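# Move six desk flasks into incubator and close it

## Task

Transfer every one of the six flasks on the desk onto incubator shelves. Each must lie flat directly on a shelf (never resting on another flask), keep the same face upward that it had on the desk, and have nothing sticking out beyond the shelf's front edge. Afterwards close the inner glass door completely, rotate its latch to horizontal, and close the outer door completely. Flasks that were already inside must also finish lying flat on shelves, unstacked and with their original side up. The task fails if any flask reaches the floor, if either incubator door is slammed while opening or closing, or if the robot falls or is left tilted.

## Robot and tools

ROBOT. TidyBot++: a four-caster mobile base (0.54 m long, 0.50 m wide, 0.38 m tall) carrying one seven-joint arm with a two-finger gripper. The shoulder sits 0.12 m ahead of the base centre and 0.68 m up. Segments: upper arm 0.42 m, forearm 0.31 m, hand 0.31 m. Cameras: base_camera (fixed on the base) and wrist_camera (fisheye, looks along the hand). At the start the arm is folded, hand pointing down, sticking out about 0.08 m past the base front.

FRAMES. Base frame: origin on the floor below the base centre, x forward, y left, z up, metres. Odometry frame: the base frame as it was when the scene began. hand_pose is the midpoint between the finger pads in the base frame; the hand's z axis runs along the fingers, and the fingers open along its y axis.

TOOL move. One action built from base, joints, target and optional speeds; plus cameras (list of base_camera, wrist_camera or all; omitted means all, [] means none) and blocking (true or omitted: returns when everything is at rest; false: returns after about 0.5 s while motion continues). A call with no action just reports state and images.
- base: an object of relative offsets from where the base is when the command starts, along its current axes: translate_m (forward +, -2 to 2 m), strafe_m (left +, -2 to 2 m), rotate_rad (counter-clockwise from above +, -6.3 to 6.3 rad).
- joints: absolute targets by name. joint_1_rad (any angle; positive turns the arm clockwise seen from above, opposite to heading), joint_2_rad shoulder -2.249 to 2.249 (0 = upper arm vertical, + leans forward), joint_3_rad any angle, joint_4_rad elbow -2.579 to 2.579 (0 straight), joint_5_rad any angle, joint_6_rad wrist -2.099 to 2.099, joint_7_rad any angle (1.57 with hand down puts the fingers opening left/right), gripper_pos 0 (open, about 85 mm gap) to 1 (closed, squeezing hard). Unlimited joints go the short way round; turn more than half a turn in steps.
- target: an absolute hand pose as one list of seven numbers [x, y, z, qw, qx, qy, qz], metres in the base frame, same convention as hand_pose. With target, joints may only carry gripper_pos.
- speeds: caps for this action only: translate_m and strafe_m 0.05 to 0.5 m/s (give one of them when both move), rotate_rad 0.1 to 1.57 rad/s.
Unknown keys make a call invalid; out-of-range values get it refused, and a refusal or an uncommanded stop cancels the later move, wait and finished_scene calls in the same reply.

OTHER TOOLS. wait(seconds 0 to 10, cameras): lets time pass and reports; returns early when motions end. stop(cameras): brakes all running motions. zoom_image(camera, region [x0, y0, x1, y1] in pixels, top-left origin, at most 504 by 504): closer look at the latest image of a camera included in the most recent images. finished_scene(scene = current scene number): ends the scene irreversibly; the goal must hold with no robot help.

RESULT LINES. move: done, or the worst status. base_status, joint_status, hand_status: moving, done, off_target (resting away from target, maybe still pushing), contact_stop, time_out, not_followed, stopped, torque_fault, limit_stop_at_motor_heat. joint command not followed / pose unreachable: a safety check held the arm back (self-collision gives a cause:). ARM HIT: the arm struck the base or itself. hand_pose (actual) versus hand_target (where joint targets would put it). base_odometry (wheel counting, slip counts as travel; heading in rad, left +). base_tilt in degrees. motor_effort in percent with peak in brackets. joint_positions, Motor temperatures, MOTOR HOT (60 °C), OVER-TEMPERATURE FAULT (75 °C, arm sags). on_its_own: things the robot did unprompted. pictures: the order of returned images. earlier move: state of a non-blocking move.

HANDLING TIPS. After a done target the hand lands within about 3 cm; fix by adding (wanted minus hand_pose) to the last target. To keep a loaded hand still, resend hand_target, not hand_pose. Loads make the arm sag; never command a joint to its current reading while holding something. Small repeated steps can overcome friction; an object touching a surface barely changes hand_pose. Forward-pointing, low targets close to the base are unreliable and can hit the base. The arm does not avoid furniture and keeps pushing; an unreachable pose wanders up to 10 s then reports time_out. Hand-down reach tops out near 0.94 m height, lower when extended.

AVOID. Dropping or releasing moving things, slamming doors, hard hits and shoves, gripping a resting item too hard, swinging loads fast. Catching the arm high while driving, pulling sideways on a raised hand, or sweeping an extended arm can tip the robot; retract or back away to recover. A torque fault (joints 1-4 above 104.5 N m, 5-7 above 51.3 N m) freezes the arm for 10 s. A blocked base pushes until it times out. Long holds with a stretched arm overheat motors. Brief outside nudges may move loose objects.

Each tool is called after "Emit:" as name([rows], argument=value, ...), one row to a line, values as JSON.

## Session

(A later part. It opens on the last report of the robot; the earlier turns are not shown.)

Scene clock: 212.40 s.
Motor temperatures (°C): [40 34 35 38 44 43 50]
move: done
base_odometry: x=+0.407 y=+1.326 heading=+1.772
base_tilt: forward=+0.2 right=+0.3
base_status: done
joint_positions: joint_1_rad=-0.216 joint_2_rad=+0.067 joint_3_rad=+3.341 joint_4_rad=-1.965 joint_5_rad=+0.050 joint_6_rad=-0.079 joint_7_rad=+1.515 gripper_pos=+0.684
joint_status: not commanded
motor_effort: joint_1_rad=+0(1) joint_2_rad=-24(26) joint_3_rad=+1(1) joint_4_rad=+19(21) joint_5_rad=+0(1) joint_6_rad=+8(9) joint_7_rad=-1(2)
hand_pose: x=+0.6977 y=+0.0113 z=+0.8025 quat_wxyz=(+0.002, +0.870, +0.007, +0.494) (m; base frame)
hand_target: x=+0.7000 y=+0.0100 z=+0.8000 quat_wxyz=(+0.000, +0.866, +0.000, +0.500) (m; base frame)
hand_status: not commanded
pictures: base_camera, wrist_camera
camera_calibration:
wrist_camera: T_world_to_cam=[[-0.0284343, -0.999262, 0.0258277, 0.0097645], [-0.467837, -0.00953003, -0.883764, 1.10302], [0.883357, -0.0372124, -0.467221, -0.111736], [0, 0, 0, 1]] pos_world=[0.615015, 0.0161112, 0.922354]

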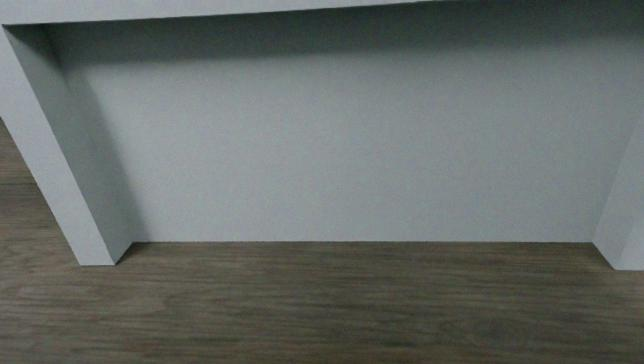

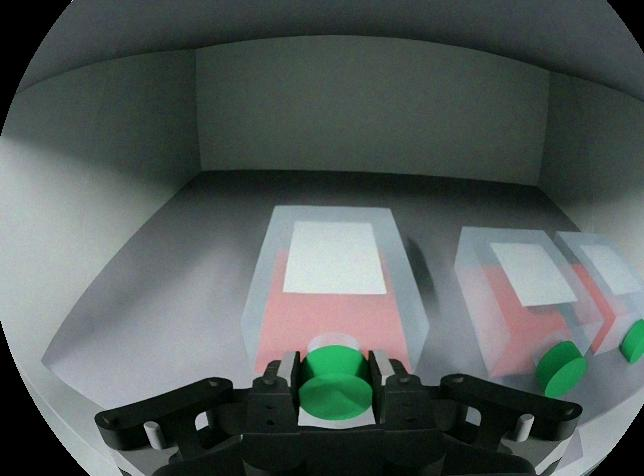

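Emit:
move(base={"translate_m": 0.04}, target=[0.70, 0.01, 0.78, 0, 0.866, 0, 0.5], speeds={"translate_m": 0.1}, cameras=["wrist_camera"])

Emit:
move(target=[0.70, 0.01, 0.77, 0, 0.866, 0, 0.5], cameras=["wrist_camera"])

Scene clock: 215.53 s.
Motor temperatures (°C): [40 34 35 38 44 43 50]
move: done
base_odometry: x=+0.400 y=+1.366 heading=+1.772
base_tilt: forward=+0.2 right=+0.3
base_status: done
joint_positions: joint_1_rad=-0.205 joint_2_rad=+0.087 joint_3_rad=+3.337 joint_4_rad=-2.008 joint_5_rad=-0.022 joint_6_rad=-0.006 joint_7_rad=+1.583 gripper_pos=+0.684
joint_status: not commanded
motor_effort: joint_1_rad=-1(1) joint_2_rad=-23(26) joint_3_rad=+0(1) joint_4_rad=+18(20) joint_5_rad=+0(1) joint_6_rad=+8(9) joint_7_rad=-1(1)
hand_pose: x=+0.6983 y=+0.0097 z=+0.7871 quat_wxyz=(+0.002, +0.867, +0.005, +0.498) (m; base frame)
hand_target: x=+0.7000 y=+0.0100 z=+0.7800 quat_wxyz=(+0.000, +0.866, +0.000, +0.500) (m; base frame)
hand_status: done (0.007 m and 0.6 deg from the pose sent, 0.023 m and 1.2 deg at the start)
pictures: wrist_camera
camera_calibration:
wrist_camera: T_world_to_cam=[[-0.0324803, -0.999202, 0.0232375, 0.0133882], [-0.459036, -0.00573911, -0.888399, 1.08709], [0.887824, -0.0395223, -0.458483, -0.129494], [0, 0, 0, 1]] pos_world=[0.614416, 0.0144985, 0.906087]

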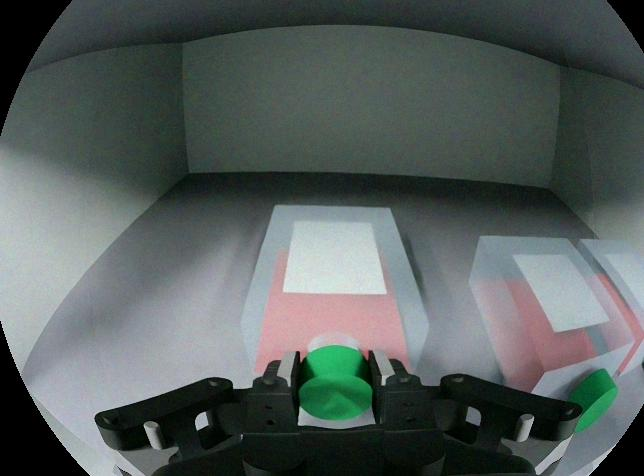

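Scene clock: 216.23 s.
Motor temperatures (°C): [40 34 35 38 44 43 50]
move: done
base_odometry: x=+0.400 y=+1.366 heading=+1.772
base_tilt: forward=+0.3 right=+0.3
base_status: not commanded
joint_positions: joint_1_rad=-0.172 joint_2_rad=+0.090 joint_3_rad=+3.304 joint_4_rad=-2.021 joint_5_rad=-0.023 joint_6_rad=+0.028 joint_7_rad=+1.585 gripper_pos=+0.684
joint_status: not commanded
motor_effort: joint_1_rad=+0(1) joint_2_rad=-24(24) joint_3_rad=+1(1) joint_4_rad=+17(19) joint_5_rad=+1(1) joint_6_rad=+8(8) joint_7_rad=-1(1)
hand_pose: x=+0.6994 y=+0.0092 z=+0.7868 quat_wxyz=(+0.002, +0.863, +0.005, +0.505) (m; base frame)
hand_target: x=+0.7000 y=+0.0100 z=+0.7700 quat_wxyz=(+0.000, +0.866, +0.000, +0.500) (m; base frame)
hand_status: done (0.017 m and 0.9 deg from the pose sent, 0.017 m and 0.6 deg at the start)
pictures: wrist_camera
camera_calibration:
wrist_camera: T_world_to_cam=[[-0.0325125, -0.999238, 0.0216125, 0.0142897], [-0.444, -0.00493329, -0.896013, 1.08276], [0.895437, -0.0387276, -0.443501, -0.14774], [0, 0, 0, 1]] pos_world=[0.613503, 0.0138988, 0.904338]

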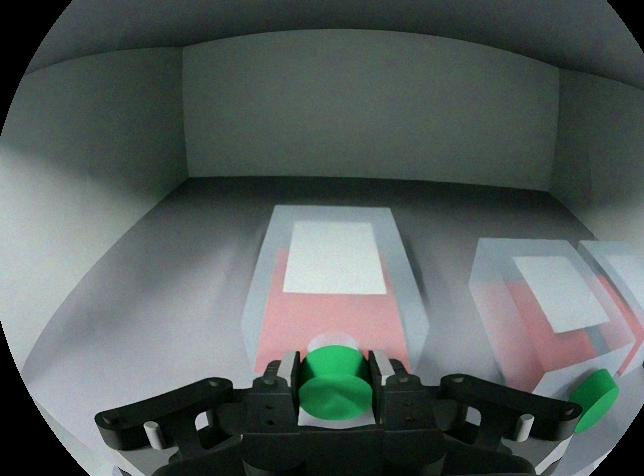

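Emit:
move(target=[0.70, 0.01, 0.776, 0, 0.8738, 0, 0.4863], cameras=[])

Emit:
move(joints={"gripper_pos": 0.5})

Scene clock: 217.10 s.
Motor temperatures (°C): [40 34 35 38 44 43 50]
move: done
base_odometry: x=+0.400 y=+1.366 heading=+1.772
base_tilt: forward=+0.3 right=+0.3
base_status: not commanded
joint_positions: joint_1_rad=-0.176 joint_2_rad=+0.090 joint_3_rad=+3.308 joint_4_rad=-2.006 joint_5_rad=-0.001 joint_6_rad=-0.001 joint_7_rad=+1.552 gripper_pos=+0.684
joint_status: not commanded
motor_effort: joint_1_rad=-1(1) joint_2_rad=-23(24) joint_3_rad=+0(1) joint_4_rad=+17(19) joint_5_rad=+0(1) joint_6_rad=+7(8) joint_7_rad=-1(1)
hand_pose: x=+0.6999 y=+0.0091 z=+0.7875 quat_wxyz=(-0.001, +0.866, +0.000, +0.500) (m; base frame)
hand_target: x=+0.7000 y=+0.0100 z=+0.7760 quat_wxyz=(+0.000, +0.874, +0.000, +0.486) (m; base frame)
hand_status: done (0.012 m and 1.8 deg from the pose sent, 0.011 m and 2.6 deg at the start)
pictures: none
No camera images: "cameras" was empty.

Scene clock: 217.83 s.
Motor temperatures (°C): [40 34 35 38 44 43 50]
move: done
base_odometry: x=+0.400 y=+1.366 heading=+1.772
base_tilt: forward=+0.2 right=+0.3
base_status: not commanded
joint_positions: joint_1_rad=-0.176 joint_2_rad=+0.090 joint_3_rad=+3.308 joint_4_rad=-2.006 joint_5_rad=-0.001 joint_6_rad=-0.001 joint_7_rad=+1.552 gripper_pos=+0.500
joint_status: all done
motor_effort: joint_1_rad=+0(1) joint_2_rad=-24(24) joint_3_rad=+1(1) joint_4_rad=+18(19) joint_5_rad=+0(1) joint_6_rad=+8(8) joint_7_rad=-1(1)
hand_pose: x=+0.6999 y=+0.0091 z=+0.7875 quat_wxyz=(-0.001, +0.866, +0.000, +0.500) (m; base frame)
hand_target: x=+0.7000 y=+0.0100 z=+0.7760 quat_wxyz=(+0.000, +0.874, +0.000, +0.486) (m; base frame)
hand_status: not commanded
pictures: base_camera, wrist_camera
camera_calibration:
wrist_camera: T_world_to_cam=[[-0.0379333, -0.999199, 0.0127257, 0.0249816], [-0.455713, 0.00596427, -0.890107, 1.08705], [0.889318, -0.039564, -0.455574, -0.134025], [0, 0, 0, 1]] pos_world=[0.615523, 0.0131755, 0.906218]

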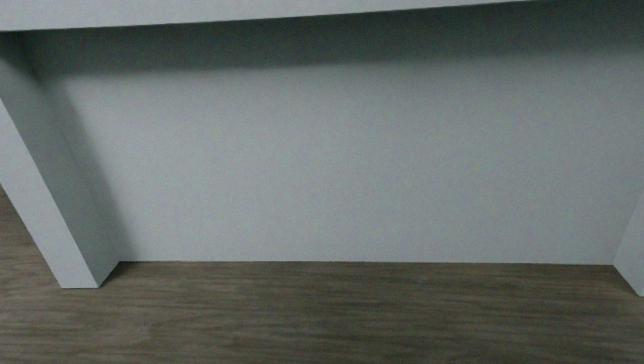

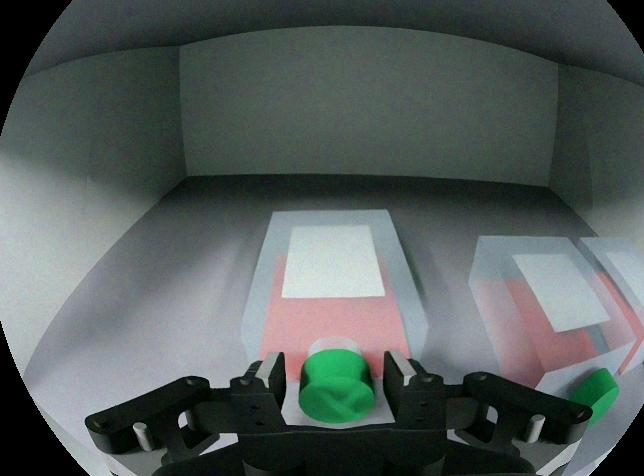

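Emit:
move(base={"translate_m": -0.15}, speeds={"translate_m": 0.12})

Emit:
zoom_image(camera="wrist_camera", region=[180, 150, 600, 440])

Scene clock: 219.77 s.
Motor temperatures (°C): [40 34 35 38 44 43 50]
move: done
base_odometry: x=+0.430 y=+1.219 heading=+1.772
base_tilt: forward=+0.2 right=+0.3
base_status: done
joint_positions: joint_1_rad=-0.176 joint_2_rad=+0.094 joint_3_rad=+3.308 joint_4_rad=-2.006 joint_5_rad=-0.001 joint_6_rad=-0.001 joint_7_rad=+1.552 gripper_pos=+0.500
joint_status: not commanded
motor_effort: joint_1_rad=+0(1) joint_2_rad=-24(27) joint_3_rad=+1(1) joint_4_rad=+18(19) joint_5_rad=+0(1) joint_6_rad=+8(8) joint_7_rad=-1(2)
hand_pose: x=+0.7003 y=+0.0092 z=+0.7852 quat_wxyz=(-0.001, +0.867, +0.000, +0.498) (m; base frame)
hand_target: x=+0.7000 y=+0.0100 z=+0.7760 quat_wxyz=(+0.000, +0.874, +0.000, +0.486) (m; base frame)
hand_status: not commanded
pictures: base_camera, wrist_camera
camera_calibration:
wrist_camera: T_world_to_cam=[[-0.0379607, -0.999187, 0.0135911, 0.0243758], [-0.459153, 0.0053606, -0.888341, 1.0862], [0.887546, -0.0399624, -0.458983, -0.131561], [0, 0, 0, 1]] pos_world=[0.616426, 0.0132758, 0.904205]

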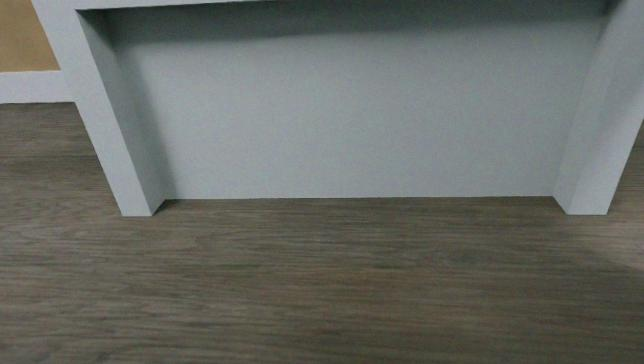

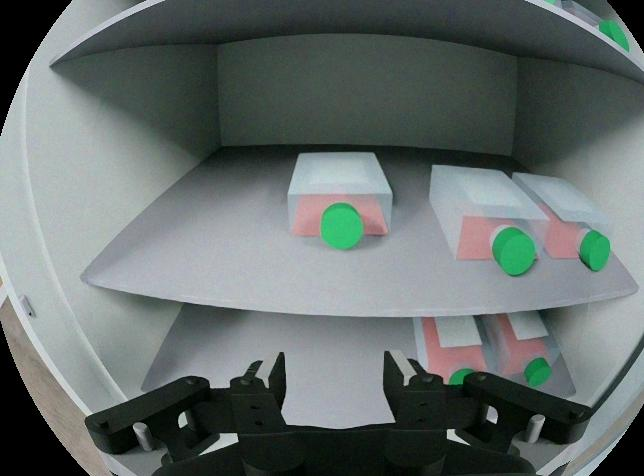

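Scaled by 1.200.

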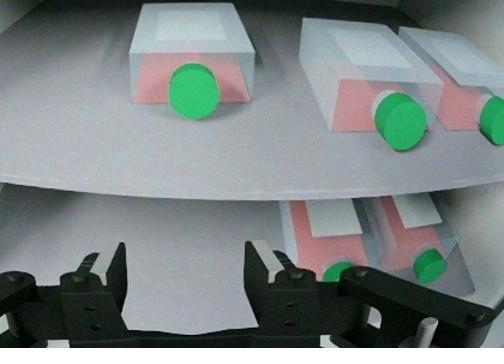

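Emit:
move(base={"translate_m": -1.715, "strafe_m": 1.171}, target=[0.72, 0.01, 1.0, 0, 0.866, 0, 0.5], joints={"gripper_pos": 0.0}, cameras=[])

Emit:
move(base={"rotate_rad": 1.133})

Scene clock: 225.60 s.
Motor temperatures (°C): [40 34 35 38 44 43 50]
move: done
base_odometry: x=-0.375 y=-0.696 heading=+1.772
base_tilt: forward=+0.2 right=+0.3
base_status: done
joint_positions: joint_1_rad=-0.058 joint_2_rad=+0.068 joint_3_rad=+3.178 joint_4_rad=-1.373 joint_5_rad=-0.001 joint_6_rad=-0.652 joint_7_rad=+1.552 gripper_pos=+0.000
joint_status: all done
motor_effort: joint_1_rad=-1(2) joint_2_rad=-26(28) joint_3_rad=+0(2) joint_4_rad=+21(21) joint_5_rad=+0(1) joint_6_rad=+7(8) joint_7_rad=-1(2)
hand_pose: x=+0.7294 y=+0.0156 z=+0.9868 quat_wxyz=(-0.010, +0.866, +0.002, +0.500) (m; base frame)
hand_target: x=+0.7200 y=+0.0100 z=+1.0000 quat_wxyz=(+0.000, +0.866, +0.000, +0.500) (m; base frame)
hand_status: done (0.017 m and 1.1 deg from the pose sent, 0.216 m and 0.3 deg at the start)
pictures: none
No camera images: "cameras" was empty.

Scene clock: 227.60 s.
Motor temperatures (°C): [40 34 35 38 44 43 50]
move: done
base_odometry: x=-0.375 y=-0.696 heading=+2.905
base_tilt: forward=+0.2 right=+0.3
base_status: done
joint_positions: joint_1_rad=-0.048 joint_2_rad=+0.068 joint_3_rad=+3.163 joint_4_rad=-1.373 joint_5_rad=-0.001 joint_6_rad=-0.652 joint_7_rad=+1.552 gripper_pos=+0.000
joint_status: not commanded
motor_effort: joint_1_rad=+0(3) joint_2_rad=-25(29) joint_3_rad=+0(3) joint_4_rad=+20(21) joint_5_rad=+0(2) joint_6_rad=+8(8) joint_7_rad=-1(1)
hand_pose: x=+0.7291 y=+0.0184 z=+0.9868 quat_wxyz=(-0.011, +0.866, +0.004, +0.500) (m; base frame)
hand_target: x=+0.7200 y=+0.0100 z=+1.0000 quat_wxyz=(+0.000, +0.866, +0.000, +0.500) (m; base frame)
hand_status: not commanded
pictures: base_camera, wrist_camera
camera_calibration:
wrist_camera: T_world_to_cam=[[-0.0208051, -0.999783, -0.000988734, 0.0339148], [-0.454371, 0.0103362, -0.890753, 1.27736], [0.89057, -0.0180829, -0.454487, -0.071289], [0, 0, 0, 1]] pos_world=[0.644589, 0.0194153, 1.10545]

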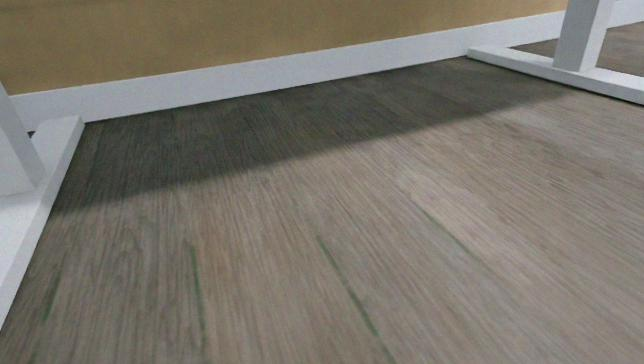

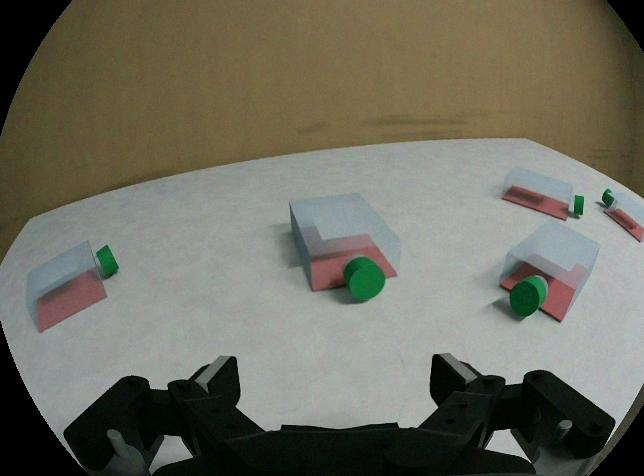

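Emit:
move(base={"translate_m": 0.065, "strafe_m": -0.2435, "rotate_rad": 0.26}, cameras=[])

Emit:
move(target=[0.72, 0.01, 0.955, 0, 0.866, 0, 0.5])

Emit:
zoom_image(camera="wrist_camera", region=[220, 150, 460, 330])

Scene clock: 229.77 s.
Motor temperatures (°C): [40 34 35 38 44 43 50]
move: done
base_odometry: x=-0.382 y=-0.444 heading=-3.118
base_tilt: forward=+0.2 right=+0.3
base_status: done
joint_positions: joint_1_rad=-0.040 joint_2_rad=+0.068 joint_3_rad=+3.157 joint_4_rad=-1.373 joint_5_rad=-0.001 joint_6_rad=-0.652 joint_7_rad=+1.552 gripper_pos=+0.000
joint_status: not commanded
motor_effort: joint_1_rad=+0(4) joint_2_rad=-25(27) joint_3_rad=+0(5) joint_4_rad=+21(22) joint_5_rad=+1(2) joint_6_rad=+8(8) joint_7_rad=-1(2)
hand_pose: x=+0.7291 y=+0.0171 z=+0.9868 quat_wxyz=(-0.011, +0.866, +0.003, +0.500) (m; base frame)
hand_target: x=+0.7200 y=+0.0100 z=+1.0000 quat_wxyz=(+0.000, +0.866, +0.000, +0.500) (m; base frame)
hand_status: not commanded
pictures: none
No camera images: "cameras" was empty.

Scene clock: 230.83 s.
Motor temperatures (°C): [40 34 35 38 44 43 50]
move: done
base_odometry: x=-0.382 y=-0.444 heading=-3.118
base_tilt: forward=+0.2 right=+0.3
base_status: not commanded
joint_positions: joint_1_rad=-0.040 joint_2_rad=+0.065 joint_3_rad=+3.157 joint_4_rad=-1.486 joint_5_rad=-0.001 joint_6_rad=-0.588 joint_7_rad=+1.552 gripper_pos=+0.000
joint_status: not commanded
motor_effort: joint_1_rad=+0(1) joint_2_rad=-26(27) joint_3_rad=+0(1) joint_4_rad=+20(22) joint_5_rad=+0(2) joint_6_rad=+7(8) joint_7_rad=+0(1)
hand_pose: x=+0.7230 y=+0.0169 z=+0.9400 quat_wxyz=(-0.011, +0.877, +0.003, +0.480) (m; base frame)
hand_target: x=+0.7200 y=+0.0100 z=+0.9550 quat_wxyz=(+0.000, +0.866, +0.000, +0.500) (m; base frame)
hand_status: done (0.017 m and 2.9 deg from the pose sent, 0.034 m and 1.3 deg at the start)
pictures: base_camera, wrist_camera
camera_calibration:
wrist_camera: T_world_to_cam=[[-0.0229353, -0.999737, 0.000717453, 0.0321135], [-0.494833, 0.0107285, -0.868922, 1.24164], [0.868685, -0.020284, -0.494949, -0.0332476], [0, 0, 0, 1]] pos_world=[0.644025, 0.0181096, 1.06241]

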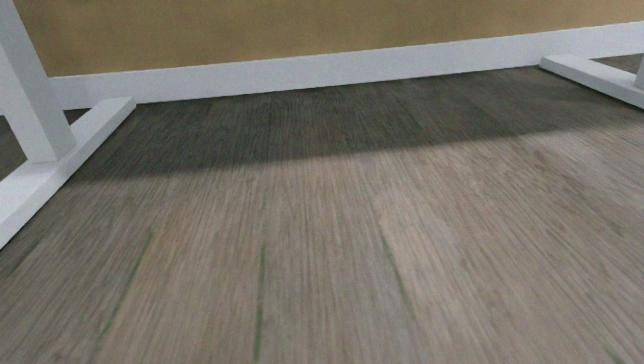

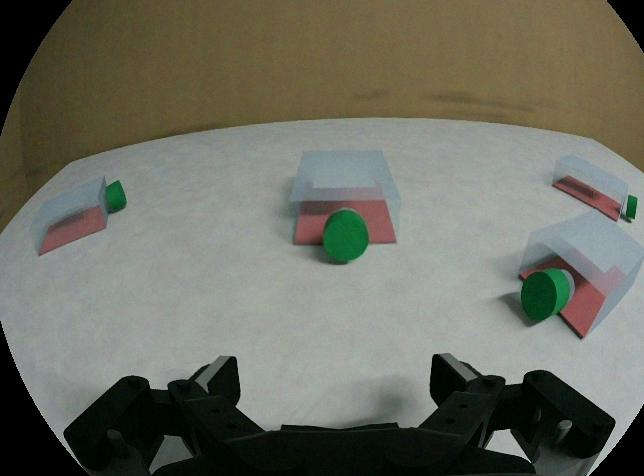

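Scaled by 2.100.

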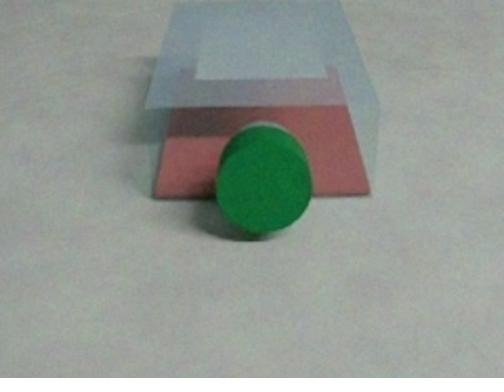

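Emit:
move(base={"translate_m": 0.11, "strafe_m": -0.007}, speeds={"translate_m": 0.15})

Emit:
zoom_image(camera="wrist_camera", region=[200, 200, 460, 440])

Scene clock: 232.43 s.
Motor temperatures (°C): [40 34 35 38 44 43 50]
move: done
base_odometry: x=-0.492 y=-0.439 heading=-3.118
base_tilt: forward=+0.2 right=+0.3
base_status: done
joint_positions: joint_1_rad=-0.040 joint_2_rad=+0.057 joint_3_rad=+3.157 joint_4_rad=-1.486 joint_5_rad=-0.001 joint_6_rad=-0.586 joint_7_rad=+1.552 gripper_pos=+0.000
joint_status: not commanded
motor_effort: joint_1_rad=-1(1) joint_2_rad=-25(28) joint_3_rad=+0(1) joint_4_rad=+20(21) joint_5_rad=+0(1) joint_6_rad=+7(8) joint_7_rad=+0(1)
hand_pose: x=+0.7213 y=+0.0168 z=+0.9453 quat_wxyz=(-0.011, +0.875, +0.003, +0.485) (m; base frame)
hand_target: x=+0.7200 y=+0.0100 z=+0.9550 quat_wxyz=(+0.000, +0.866, +0.000, +0.500) (m; base frame)
hand_status: not commanded
pictures: base_camera, wrist_camera
camera_calibration:
wrist_camera: T_world_to_cam=[[-0.0229135, -0.999737, 0.000126574, 0.0324577], [-0.486085, 0.0110302, -0.873842, 1.24373], [0.873611, -0.0200843, -0.48621, -0.0408823], [0, 0, 0, 1]] pos_world=[0.641018, 0.0179095, 1.06694]

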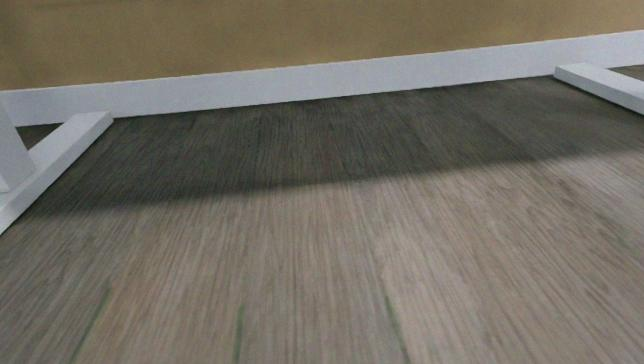

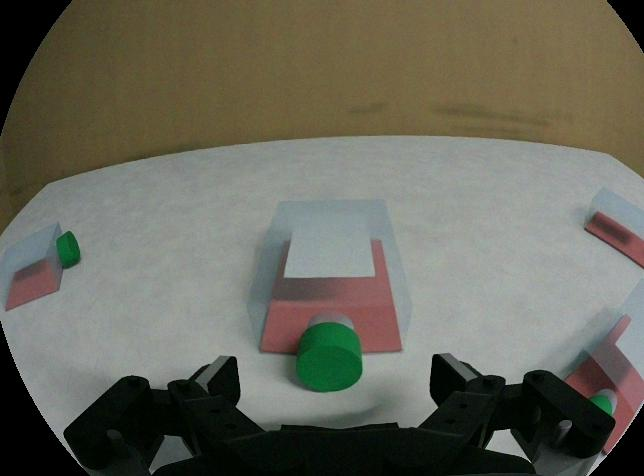

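Scaled by 1.938.

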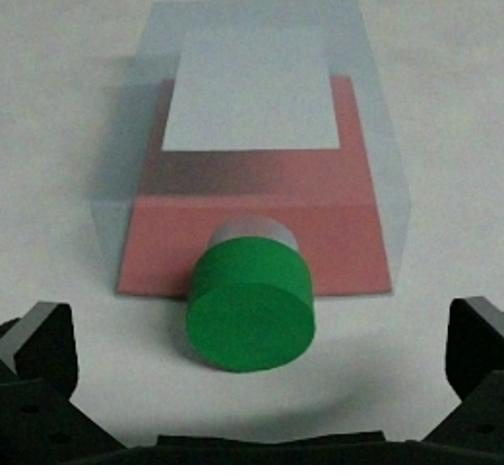

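Emit:
move(base={"translate_m": 0.018, "strafe_m": 0.003}, target=[0.72, 0.01, 0.947, 0, 0.866, 0, 0.5], speeds={"translate_m": 0.1})

Emit:
zoom_image(camera="wrist_camera", region=[200, 200, 460, 440])

Scene clock: 233.33 s.
Motor temperatures (°C): [40 34 35 38 44 43 50]
move: done
base_odometry: x=-0.510 y=-0.443 heading=-3.118
base_tilt: forward=+0.2 right=+0.3
base_status: done
joint_positions: joint_1_rad=-0.040 joint_2_rad=+0.053 joint_3_rad=+3.157 joint_4_rad=-1.509 joint_5_rad=-0.001 joint_6_rad=-0.559 joint_7_rad=+1.552 gripper_pos=+0.000
joint_status: not commanded
motor_effort: joint_1_rad=+0(1) joint_2_rad=-25(30) joint_3_rad=+0(1) joint_4_rad=+20(21) joint_5_rad=+0(1) joint_6_rad=+8(8) joint_7_rad=-1(1)
hand_pose: x=+0.7210 y=+0.0167 z=+0.9416 quat_wxyz=(-0.011, +0.873, +0.003, +0.488) (m; base frame)
hand_target: x=+0.7200 y=+0.0100 z=+0.9470 quat_wxyz=(+0.000, +0.866, +0.000, +0.500) (m; base frame)
hand_status: done (0.009 m and 2.0 deg from the pose sent, 0.007 m and 2.4 deg at the start)
pictures: base_camera, wrist_camera
camera_calibration:
wrist_camera: T_world_to_cam=[[-0.0229224, -0.999737, -0.000275926, 0.0328638], [-0.479184, 0.0112291, -0.877643, 1.23894], [0.877415, -0.0199854, -0.479315, -0.0517194], [0, 0, 0, 1]] pos_world=[0.639813, 0.0179093, 1.06257]

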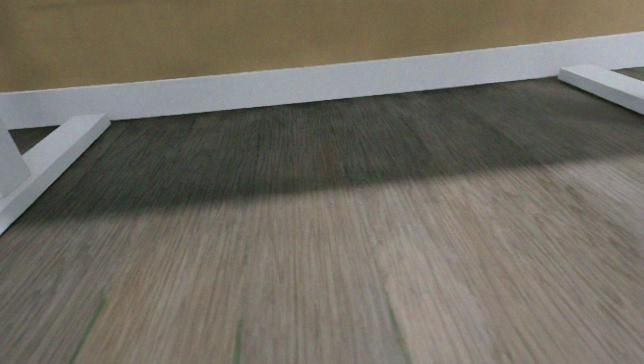

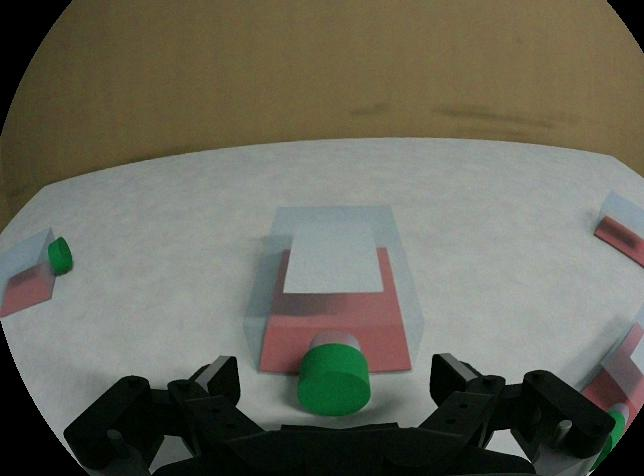

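Scaled by 1.938.

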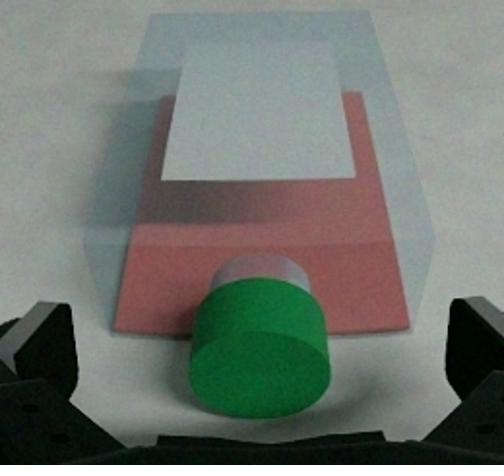

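Emit:
move(joints={"gripper_pos": 0.8}, cameras=["wrist_camera"])

Emit:
move(target=[0.72, 0.01, 1.0, 0, 0.866, 0, 0.5])

Scene clock: 234.50 s.
Motor temperatures (°C): [40 34 35 38 44 43 50]
move: off_target
base_odometry: x=-0.510 y=-0.443 heading=-3.118
base_tilt: forward=+0.2 right=+0.3
base_status: not commanded
joint_positions: joint_1_rad=-0.040 joint_2_rad=+0.053 joint_3_rad=+3.157 joint_4_rad=-1.509 joint_5_rad=-0.001 joint_6_rad=-0.558 joint_7_rad=+1.552 gripper_pos=+0.693
joint_status: gripper_pos off_target (ended at +0.693, target +0.800)
motor_effort: joint_1_rad=-1(1) joint_2_rad=-25(26) joint_3_rad=+0(1) joint_4_rad=+20(21) joint_5_rad=+1(1) joint_6_rad=+7(8) joint_7_rad=-2(2)
hand_pose: x=+0.7212 y=+0.0167 z=+0.9420 quat_wxyz=(-0.011, +0.872, +0.003, +0.489) (m; base frame)
hand_target: x=+0.7200 y=+0.0100 z=+0.9470 quat_wxyz=(+0.000, +0.866, +0.000, +0.500) (m; base frame)
hand_status: not commanded
pictures: wrist_camera
camera_calibration:
wrist_camera: T_world_to_cam=[[-0.0229697, -0.999736, -0.000395648, 0.0330211], [-0.477963, 0.0113291, -0.878307, 1.23904], [0.87808, -0.0199853, -0.478097, -0.053341], [0, 0, 0, 1]] pos_world=[0.639813, 0.0179091, 1.06277]

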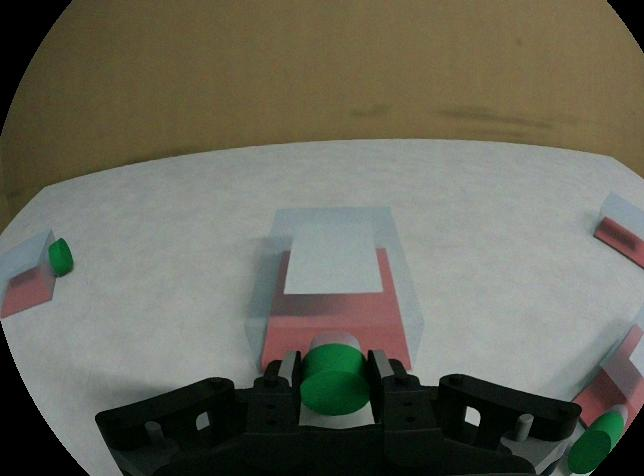

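Scene clock: 235.63 s.
Motor temperatures (°C): [40 34 35 38 44 43 50]
move: done
base_odometry: x=-0.510 y=-0.443 heading=-3.118
base_tilt: forward=+0.2 right=+0.3
base_status: not commanded
joint_positions: joint_1_rad=-0.040 joint_2_rad=+0.053 joint_3_rad=+3.157 joint_4_rad=-1.374 joint_5_rad=-0.001 joint_6_rad=-0.653 joint_7_rad=+1.552 gripper_pos=+0.693
joint_status: not commanded
motor_effort: joint_1_rad=+0(1) joint_2_rad=-26(28) joint_3_rad=+1(1) joint_4_rad=+21(23) joint_5_rad=+0(1) joint_6_rad=+9(9) joint_7_rad=-1(1)
hand_pose: x=+0.7242 y=+0.0169 z=+0.9952 quat_wxyz=(-0.011, +0.862, +0.003, +0.506) (m; base frame)
hand_target: x=+0.7200 y=+0.0100 z=+1.0000 quat_wxyz=(+0.000, +0.866, +0.000, +0.500) (m; base frame)
hand_status: done (0.009 m and 1.5 deg from the pose sent, 0.058 m and 2.0 deg at the start)
pictures: base_camera, wrist_camera
camera_calibration:
wrist_camera: T_world_to_cam=[[-0.022755, -0.999738, -0.0022956, 0.0349781], [-0.442497, 0.0121307, -0.896688, 1.27987], [0.896481, -0.0193884, -0.442658, -0.0791419], [0, 0, 0, 1]] pos_world=[0.638083, 0.0179089, 1.11269]

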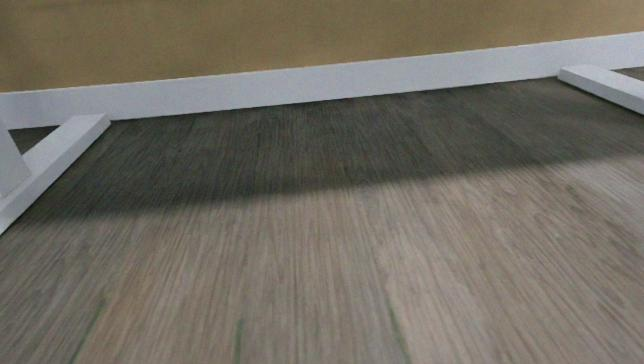

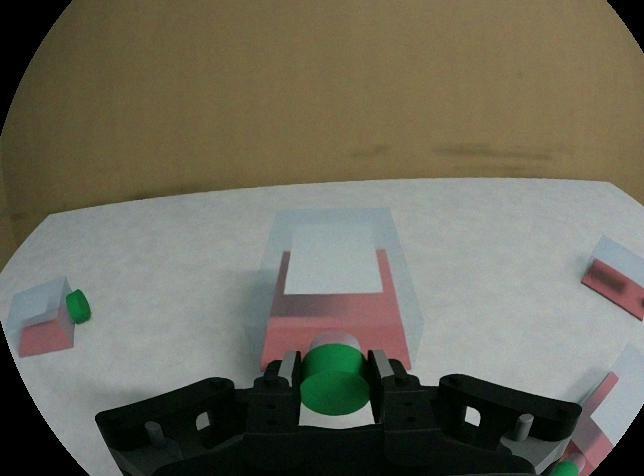

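Emit:
move(base={"translate_m": -0.45}, speeds={"translate_m": 0.3}, cameras=[])

Emit:
move(base={"rotate_rad": -1.394}, speeds={"rotate_rad": 0.8}, cameras=[])

Emit:
move(base={"translate_m": 1.212, "strafe_m": -0.658}, target=[0.70, 0.01, 0.80, 0, 0.866, 0, 0.5], speeds={"translate_m": 0.35})

Scene clock: 238.33 s.
Motor temperatures (°C): [40 34 35 38 44 43 50]
move: done
base_odometry: x=-0.060 y=-0.432 heading=-3.118
base_tilt: forward=+0.2 right=+0.3
base_status: done
joint_positions: joint_1_rad=-0.040 joint_2_rad=+0.056 joint_3_rad=+3.157 joint_4_rad=-1.374 joint_5_rad=-0.001 joint_6_rad=-0.657 joint_7_rad=+1.552 gripper_pos=+0.693
joint_status: not commanded
motor_effort: joint_1_rad=-1(2) joint_2_rad=-26(31) joint_3_rad=+0(1) joint_4_rad=+21(22) joint_5_rad=+1(1) joint_6_rad=+8(9) joint_7_rad=-1(2)
hand_pose: x=+0.7245 y=+0.0169 z=+0.9928 quat_wxyz=(-0.011, +0.864, +0.003, +0.503) (m; base frame)
hand_target: x=+0.7200 y=+0.0100 z=+1.0000 quat_wxyz=(+0.000, +0.866, +0.000, +0.500) (m; base frame)
hand_status: not commanded
pictures: none
No camera images: "cameras" was empty.

Scene clock: 240.90 s.
Motor temperatures (°C): [40 34 35 38 44 43 50]
move: done
base_odometry: x=-0.060 y=-0.432 heading=+1.771
base_tilt: forward=+0.2 right=+0.3
base_status: done
joint_positions: joint_1_rad=-0.038 joint_2_rad=+0.056 joint_3_rad=+3.157 joint_4_rad=-1.374 joint_5_rad=-0.001 joint_6_rad=-0.657 joint_7_rad=+1.552 gripper_pos=+0.693
joint_status: not commanded
motor_effort: joint_1_rad=+0(3) joint_2_rad=-26(27) joint_3_rad=+1(3) joint_4_rad=+20(22) joint_5_rad=+0(2) joint_6_rad=+8(9) joint_7_rad=-1(2)
hand_pose: x=+0.7245 y=+0.0155 z=+0.9928 quat_wxyz=(-0.011, +0.864, +0.002, +0.503) (m; base frame)
hand_target: x=+0.7200 y=+0.0100 z=+1.0000 quat_wxyz=(+0.000, +0.866, +0.000, +0.500) (m; base frame)
hand_status: not commanded
pictures: none
No camera images: "cameras" was empty.

Scene clock: 245.90 s.
Motor temperatures (°C): [40 34 35 38 44 43 50]
move: done
base_odometry: x=+0.344 y=+0.887 heading=+1.771
base_tilt: forward=+0.2 right=+0.3
base_status: done
joint_positions: joint_1_rad=-0.208 joint_2_rad=+0.064 joint_3_rad=+3.333 joint_4_rad=-1.962 joint_5_rad=+0.023 joint_6_rad=-0.081 joint_7_rad=+1.515 gripper_pos=+0.693
joint_status: not commanded
motor_effort: joint_1_rad=+0(1) joint_2_rad=-24(28) joint_3_rad=+1(2) joint_4_rad=+20(23) joint_5_rad=+0(1) joint_6_rad=+9(9) joint_7_rad=-1(2)
hand_pose: x=+0.6978 y=+0.0124 z=+0.8048 quat_wxyz=(-0.006, +0.869, -0.004, +0.495) (m; base frame)
hand_target: x=+0.7000 y=+0.0100 z=+0.8000 quat_wxyz=(+0.000, +0.866, +0.000, +0.500) (m; base frame)
hand_status: done (0.006 m and 1.1 deg from the pose sent, 0.194 m and 1.3 deg at the start)
pictures: base_camera, wrist_camera
camera_calibration:
wrist_camera: T_world_to_cam=[[-0.0396252, -0.999215, 0.0000872777, 0.0392315], [-0.465326, 0.0183758, -0.884949, 1.10397], [0.884252, -0.0351069, -0.465688, -0.11261], [0, 0, 0, 1]] pos_world=[0.614834, 0.014961, 0.92451]

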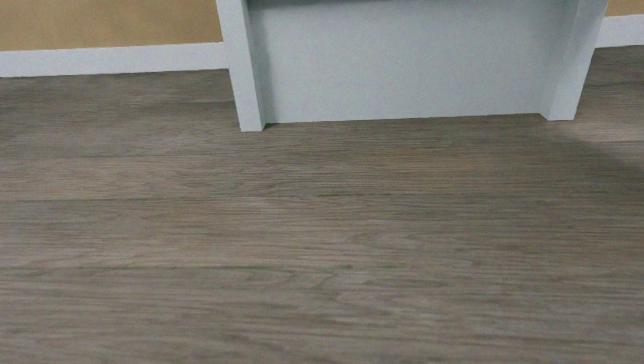

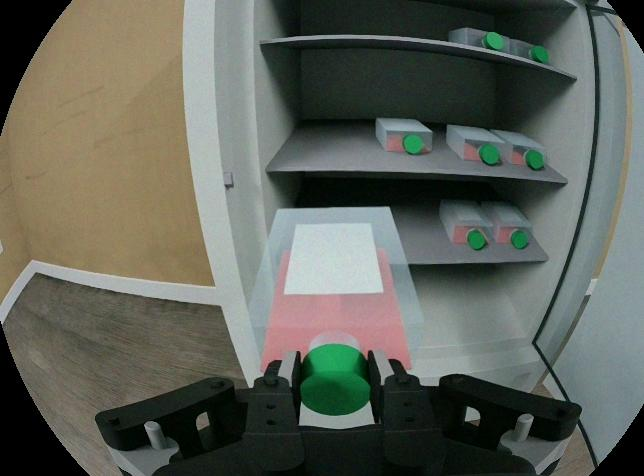

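Emit:
move(base={"translate_m": 0.434}, speeds={"translate_m": 0.18})

Scene clock: 249.17 s.
Motor temperatures (°C): [40 34 35 38 44 43 50]
move: done
base_odometry: x=+0.257 y=+1.312 heading=+1.771
base_tilt: forward=+0.2 right=+0.3
base_status: done
joint_positions: joint_1_rad=-0.209 joint_2_rad=+0.067 joint_3_rad=+3.333 joint_4_rad=-1.964 joint_5_rad=+0.023 joint_6_rad=-0.080 joint_7_rad=+1.515 gripper_pos=+0.693
joint_status: not commanded
motor_effort: joint_1_rad=+0(1) joint_2_rad=-24(26) joint_3_rad=+0(1) joint_4_rad=+19(21) joint_5_rad=+1(1) joint_6_rad=+9(9) joint_7_rad=-1(2)
hand_pose: x=+0.6977 y=+0.0125 z=+0.8025 quat_wxyz=(-0.006, +0.870, -0.004, +0.493) (m; base frame)
hand_target: x=+0.7000 y=+0.0100 z=+0.8000 quat_wxyz=(+0.000, +0.866, +0.000, +0.500) (m; base frame)
hand_status: not commanded
pictures: base_camera, wrist_camera
camera_calibration:
wrist_camera: T_world_to_cam=[[-0.0394773, -0.99922, 0.000709767, 0.0387752], [-0.468348, 0.0178761, -0.883363, 1.10259], [0.882662, -0.0352052, -0.468689, -0.110017], [0, 0, 0, 1]] pos_world=[0.615036, 0.0151618, 0.922399]

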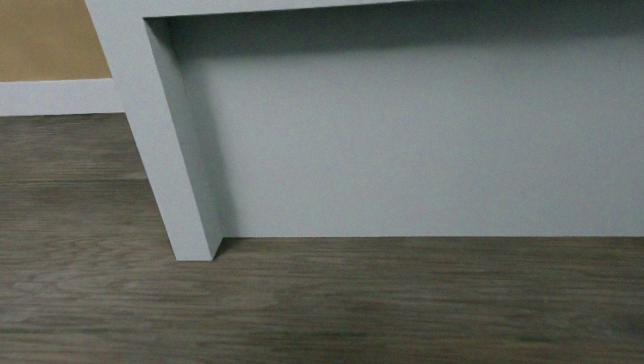

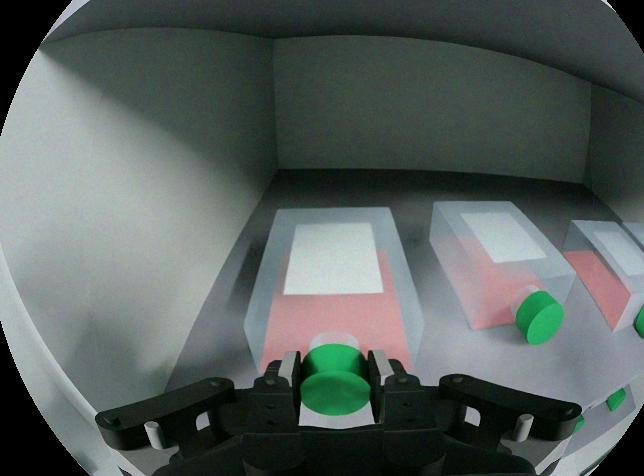

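Emit:
move(base={"translate_m": 0.01}, target=[0.70, 0.01, 0.785, 0, 0.8695, 0, 0.494], cameras=[])

Emit:
move(target=[0.70, 0.01, 0.777, 0, 0.8695, 0, 0.494], cameras=["wrist_camera"])

Scene clock: 250.13 s.
Motor temperatures (°C): [40 34 35 38 44 43 50]
move: done
base_odometry: x=+0.255 y=+1.323 heading=+1.771
base_tilt: forward=+0.2 right=+0.3
base_status: done
joint_positions: joint_1_rad=-0.208 joint_2_rad=+0.083 joint_3_rad=+3.333 joint_4_rad=-1.981 joint_5_rad=+0.010 joint_6_rad=-0.052 joint_7_rad=+1.535 gripper_pos=+0.693
joint_status: not commanded
motor_effort: joint_1_rad=+0(1) joint_2_rad=-23(26) joint_3_rad=+1(1) joint_4_rad=+17(20) joint_5_rad=+1(1) joint_6_rad=+7(9) joint_7_rad=-1(1)
hand_pose: x=+0.6991 y=+0.0129 z=+0.7915 quat_wxyz=(-0.003, +0.871, +0.000, +0.491) (m; base frame)
hand_target: x=+0.7000 y=+0.0100 z=+0.7850 quat_wxyz=(+0.000, +0.869, +0.000, +0.494) (m; base frame)
hand_status: done (0.007 m and 0.5 deg from the pose sent, 0.018 m and 0.8 deg at the start)
pictures: none
No camera images: "cameras" was empty.

Scene clock: 250.73 s.
Motor temperatures (°C): [40 34 35 38 44 43 50]
move: done
base_odometry: x=+0.255 y=+1.323 heading=+1.771
base_tilt: forward=+0.2 right=+0.3
base_status: not commanded
joint_positions: joint_1_rad=-0.204 joint_2_rad=+0.084 joint_3_rad=+3.330 joint_4_rad=-1.995 joint_5_rad=-0.002 joint_6_rad=-0.021 joint_7_rad=+1.553 gripper_pos=+0.693
joint_status: not commanded
motor_effort: joint_1_rad=+0(0) joint_2_rad=-24(25) joint_3_rad=+1(2) joint_4_rad=+19(19) joint_5_rad=+1(1) joint_6_rad=+8(8) joint_7_rad=+0(1)
hand_pose: x=+0.6995 y=+0.0125 z=+0.7913 quat_wxyz=(-0.002, +0.867, +0.002, +0.498) (m; base frame)
hand_target: x=+0.7000 y=+0.0100 z=+0.7770 quat_wxyz=(+0.000, +0.869, +0.000, +0.494) (m; base frame)
hand_status: done (0.015 m and 0.6 deg from the pose sent, 0.015 m and 0.5 deg at the start)
pictures: wrist_camera
camera_calibration:
wrist_camera: T_world_to_cam=[[-0.0329193, -0.999372, 0.0130964, 0.0245226], [-0.459066, 0.00347946, -0.888396, 1.09135], [0.887792, -0.0352574, -0.458892, -0.128191], [0, 0, 0, 1]] pos_world=[0.615616, 0.0161902, 0.910406]

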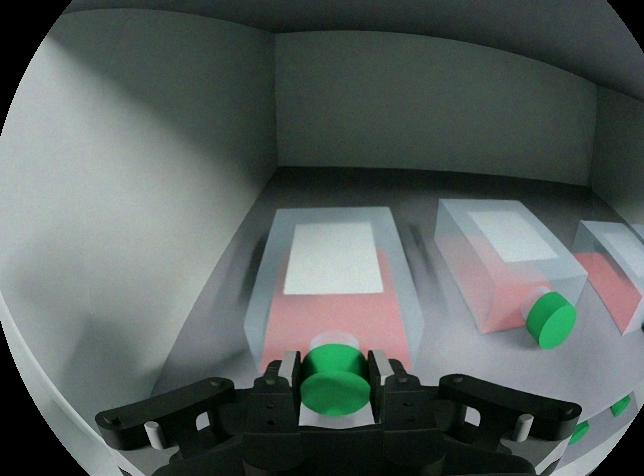

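Emit:
move(joints={"gripper_pos": 0.5}, cameras=[])

Emit:
move(base={"translate_m": -0.15}, speeds={"translate_m": 0.12})

Scene clock: 251.53 s.
Motor temperatures (°C): [40 34 35 38 44 43 50]
move: done
base_odometry: x=+0.255 y=+1.323 heading=+1.771
base_tilt: forward=+0.2 right=+0.3
base_status: not commanded
joint_positions: joint_1_rad=-0.204 joint_2_rad=+0.084 joint_3_rad=+3.330 joint_4_rad=-1.995 joint_5_rad=-0.002 joint_6_rad=-0.021 joint_7_rad=+1.553 gripper_pos=+0.500
joint_status: all done
motor_effort: joint_1_rad=+0(1) joint_2_rad=-24(24) joint_3_rad=+1(1) joint_4_rad=+18(20) joint_5_rad=+0(1) joint_6_rad=+8(8) joint_7_rad=-1(2)
hand_pose: x=+0.6995 y=+0.0125 z=+0.7913 quat_wxyz=(-0.002, +0.867, +0.002, +0.498) (m; base frame)
hand_target: x=+0.7000 y=+0.0100 z=+0.7770 quat_wxyz=(+0.000, +0.869, +0.000, +0.494) (m; base frame)
hand_status: not commanded
pictures: none
No camera images: "cameras" was empty.

Scene clock: 253.33 s.
Motor temperatures (°C): [40 34 35 38 44 43 50]
move: done
base_odometry: x=+0.285 y=+1.175 heading=+1.771
base_tilt: forward=+0.2 right=+0.3
base_status: done
joint_positions: joint_1_rad=-0.204 joint_2_rad=+0.091 joint_3_rad=+3.330 joint_4_rad=-1.997 joint_5_rad=-0.002 joint_6_rad=-0.021 joint_7_rad=+1.553 gripper_pos=+0.500
joint_status: not commanded
motor_effort: joint_1_rad=+0(1) joint_2_rad=-24(26) joint_3_rad=+1(1) joint_4_rad=+18(20) joint_5_rad=+0(1) joint_6_rad=+8(8) joint_7_rad=-1(2)
hand_pose: x=+0.6997 y=+0.0126 z=+0.7869 quat_wxyz=(-0.002, +0.869, +0.002, +0.495) (m; base frame)
hand_target: x=+0.7000 y=+0.0100 z=+0.7770 quat_wxyz=(+0.000, +0.869, +0.000, +0.494) (m; base frame)
hand_status: not commanded
pictures: base_camera, wrist_camera
camera_calibration:
wrist_camera: T_world_to_cam=[[-0.0328344, -0.999354, 0.014596, 0.0233991], [-0.46572, 0.00237676, -0.884929, 1.08935], [0.884323, -0.0358538, -0.465497, -0.122828], [0, 0, 0, 1]] pos_world=[0.616722, 0.016391, 0.906482]

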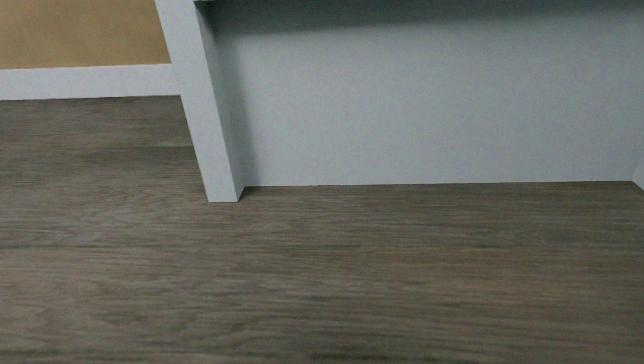

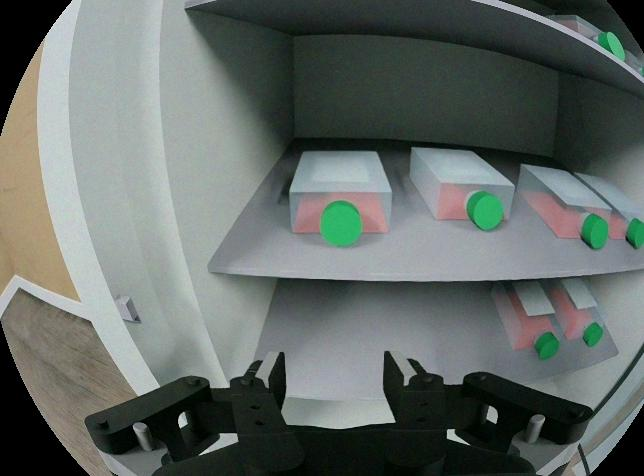

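Emit:
move(base={"translate_m": -0.2}, speeds={"translate_m": 0.25}, cameras=[])

Emit:
move(base={"translate_m": -0.317, "strafe_m": 0.985}, target=[0.78, 0.01, 1.01, 0, 0.866, 0, 0.5], joints={"gripper_pos": 0.0}, cameras=[])

Emit:
move(base={"rotate_rad": 2.023})

Scene clock: 258.17 s.
Motor temperatures (°C): [40 34 35 38 44 43 50]
move: done
base_odometry: x=+0.325 y=+0.979 heading=+1.771
base_tilt: forward=+0.2 right=+0.3
base_status: done
joint_positions: joint_1_rad=-0.204 joint_2_rad=+0.093 joint_3_rad=+3.330 joint_4_rad=-1.998 joint_5_rad=-0.002 joint_6_rad=-0.020 joint_7_rad=+1.553 gripper_pos=+0.500
joint_status: not commanded
motor_effort: joint_1_rad=-1(1) joint_2_rad=-24(26) joint_3_rad=+1(1) joint_4_rad=+18(19) joint_5_rad=+0(1) joint_6_rad=+7(8) joint_7_rad=-1(2)
hand_pose: x=+0.6998 y=+0.0127 z=+0.7850 quat_wxyz=(-0.001, +0.870, +0.002, +0.493) (m; base frame)
hand_target: x=+0.7000 y=+0.0100 z=+0.7770 quat_wxyz=(+0.000, +0.869, +0.000, +0.494) (m; base frame)
hand_status: not commanded
pictures: none
No camera images: "cameras" was empty.

Scene clock: 261.47 s.
Motor temperatures (°C): [40 34 35 38 44 43 50]
move: done
base_odometry: x=-0.577 y=+0.473 heading=+1.771
base_tilt: forward=+0.2 right=+0.3
base_status: done
joint_positions: joint_1_rad=-0.060 joint_2_rad=+0.179 joint_3_rad=+3.191 joint_4_rad=-1.163 joint_5_rad=-0.002 joint_6_rad=-0.708 joint_7_rad=+1.553 gripper_pos=+0.000
joint_status: all done
motor_effort: joint_1_rad=+0(3) joint_2_rad=-30(30) joint_3_rad=+0(2) joint_4_rad=+20(21) joint_5_rad=+0(1) joint_6_rad=+8(8) joint_7_rad=-1(2)
hand_pose: x=+0.7768 y=+0.0122 z=+1.0233 quat_wxyz=(-0.005, +0.855, -0.001, +0.519) (m; base frame)
hand_target: x=+0.7800 y=+0.0100 z=+1.0100 quat_wxyz=(+0.000, +0.866, +0.000, +0.500) (m; base frame)
hand_status: done (0.014 m and 2.6 deg from the pose sent, 0.239 m and 0.9 deg at the start)
pictures: none
No camera images: "cameras" was empty.

Scene clock: 264.07 s.
Motor temperatures (°C): [40 34 35 38 44 43 50]
move: done
base_odometry: x=-0.577 y=+0.473 heading=-2.490
base_tilt: forward=+0.2 right=+0.3
base_status: done
joint_positions: joint_1_rad=-0.049 joint_2_rad=+0.205 joint_3_rad=+3.183 joint_4_rad=-1.163 joint_5_rad=-0.002 joint_6_rad=-0.709 joint_7_rad=+1.553 gripper_pos=+0.000
joint_status: not commanded
motor_effort: joint_1_rad=-1(4) joint_2_rad=-31(36) joint_3_rad=+0(3) joint_4_rad=+20(21) joint_5_rad=+0(2) joint_6_rad=+7(8) joint_7_rad=-1(2)
hand_pose: x=+0.7852 y=+0.0101 z=+1.0062 quat_wxyz=(-0.004, +0.862, -0.002, +0.508) (m; base frame)
hand_target: x=+0.7800 y=+0.0100 z=+1.0100 quat_wxyz=(+0.000, +0.866, +0.000, +0.500) (m; base frame)
hand_status: not commanded
pictures: base_camera, wrist_camera
camera_calibration:
wrist_camera: T_world_to_cam=[[-0.0388819, -0.999234, 0.00445814, 0.0354163], [-0.438941, 0.0130716, -0.898421, 1.31579], [0.897674, -0.0368892, -0.439113, -0.133431], [0, 0, 0, 1]] pos_world=[0.698711, 0.0132675, 1.12339]

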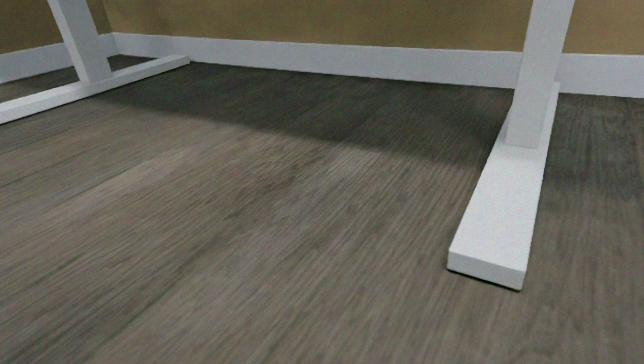

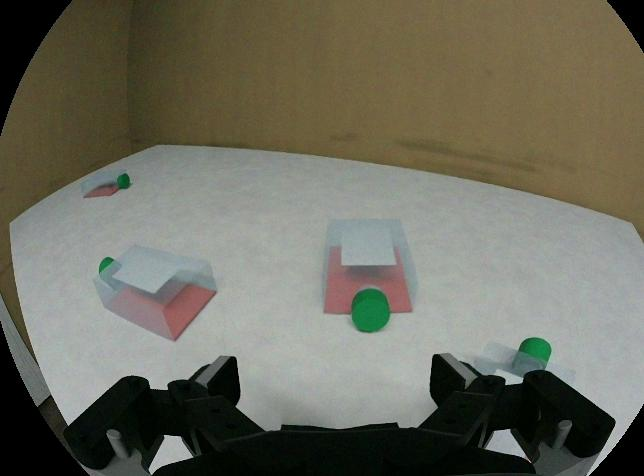

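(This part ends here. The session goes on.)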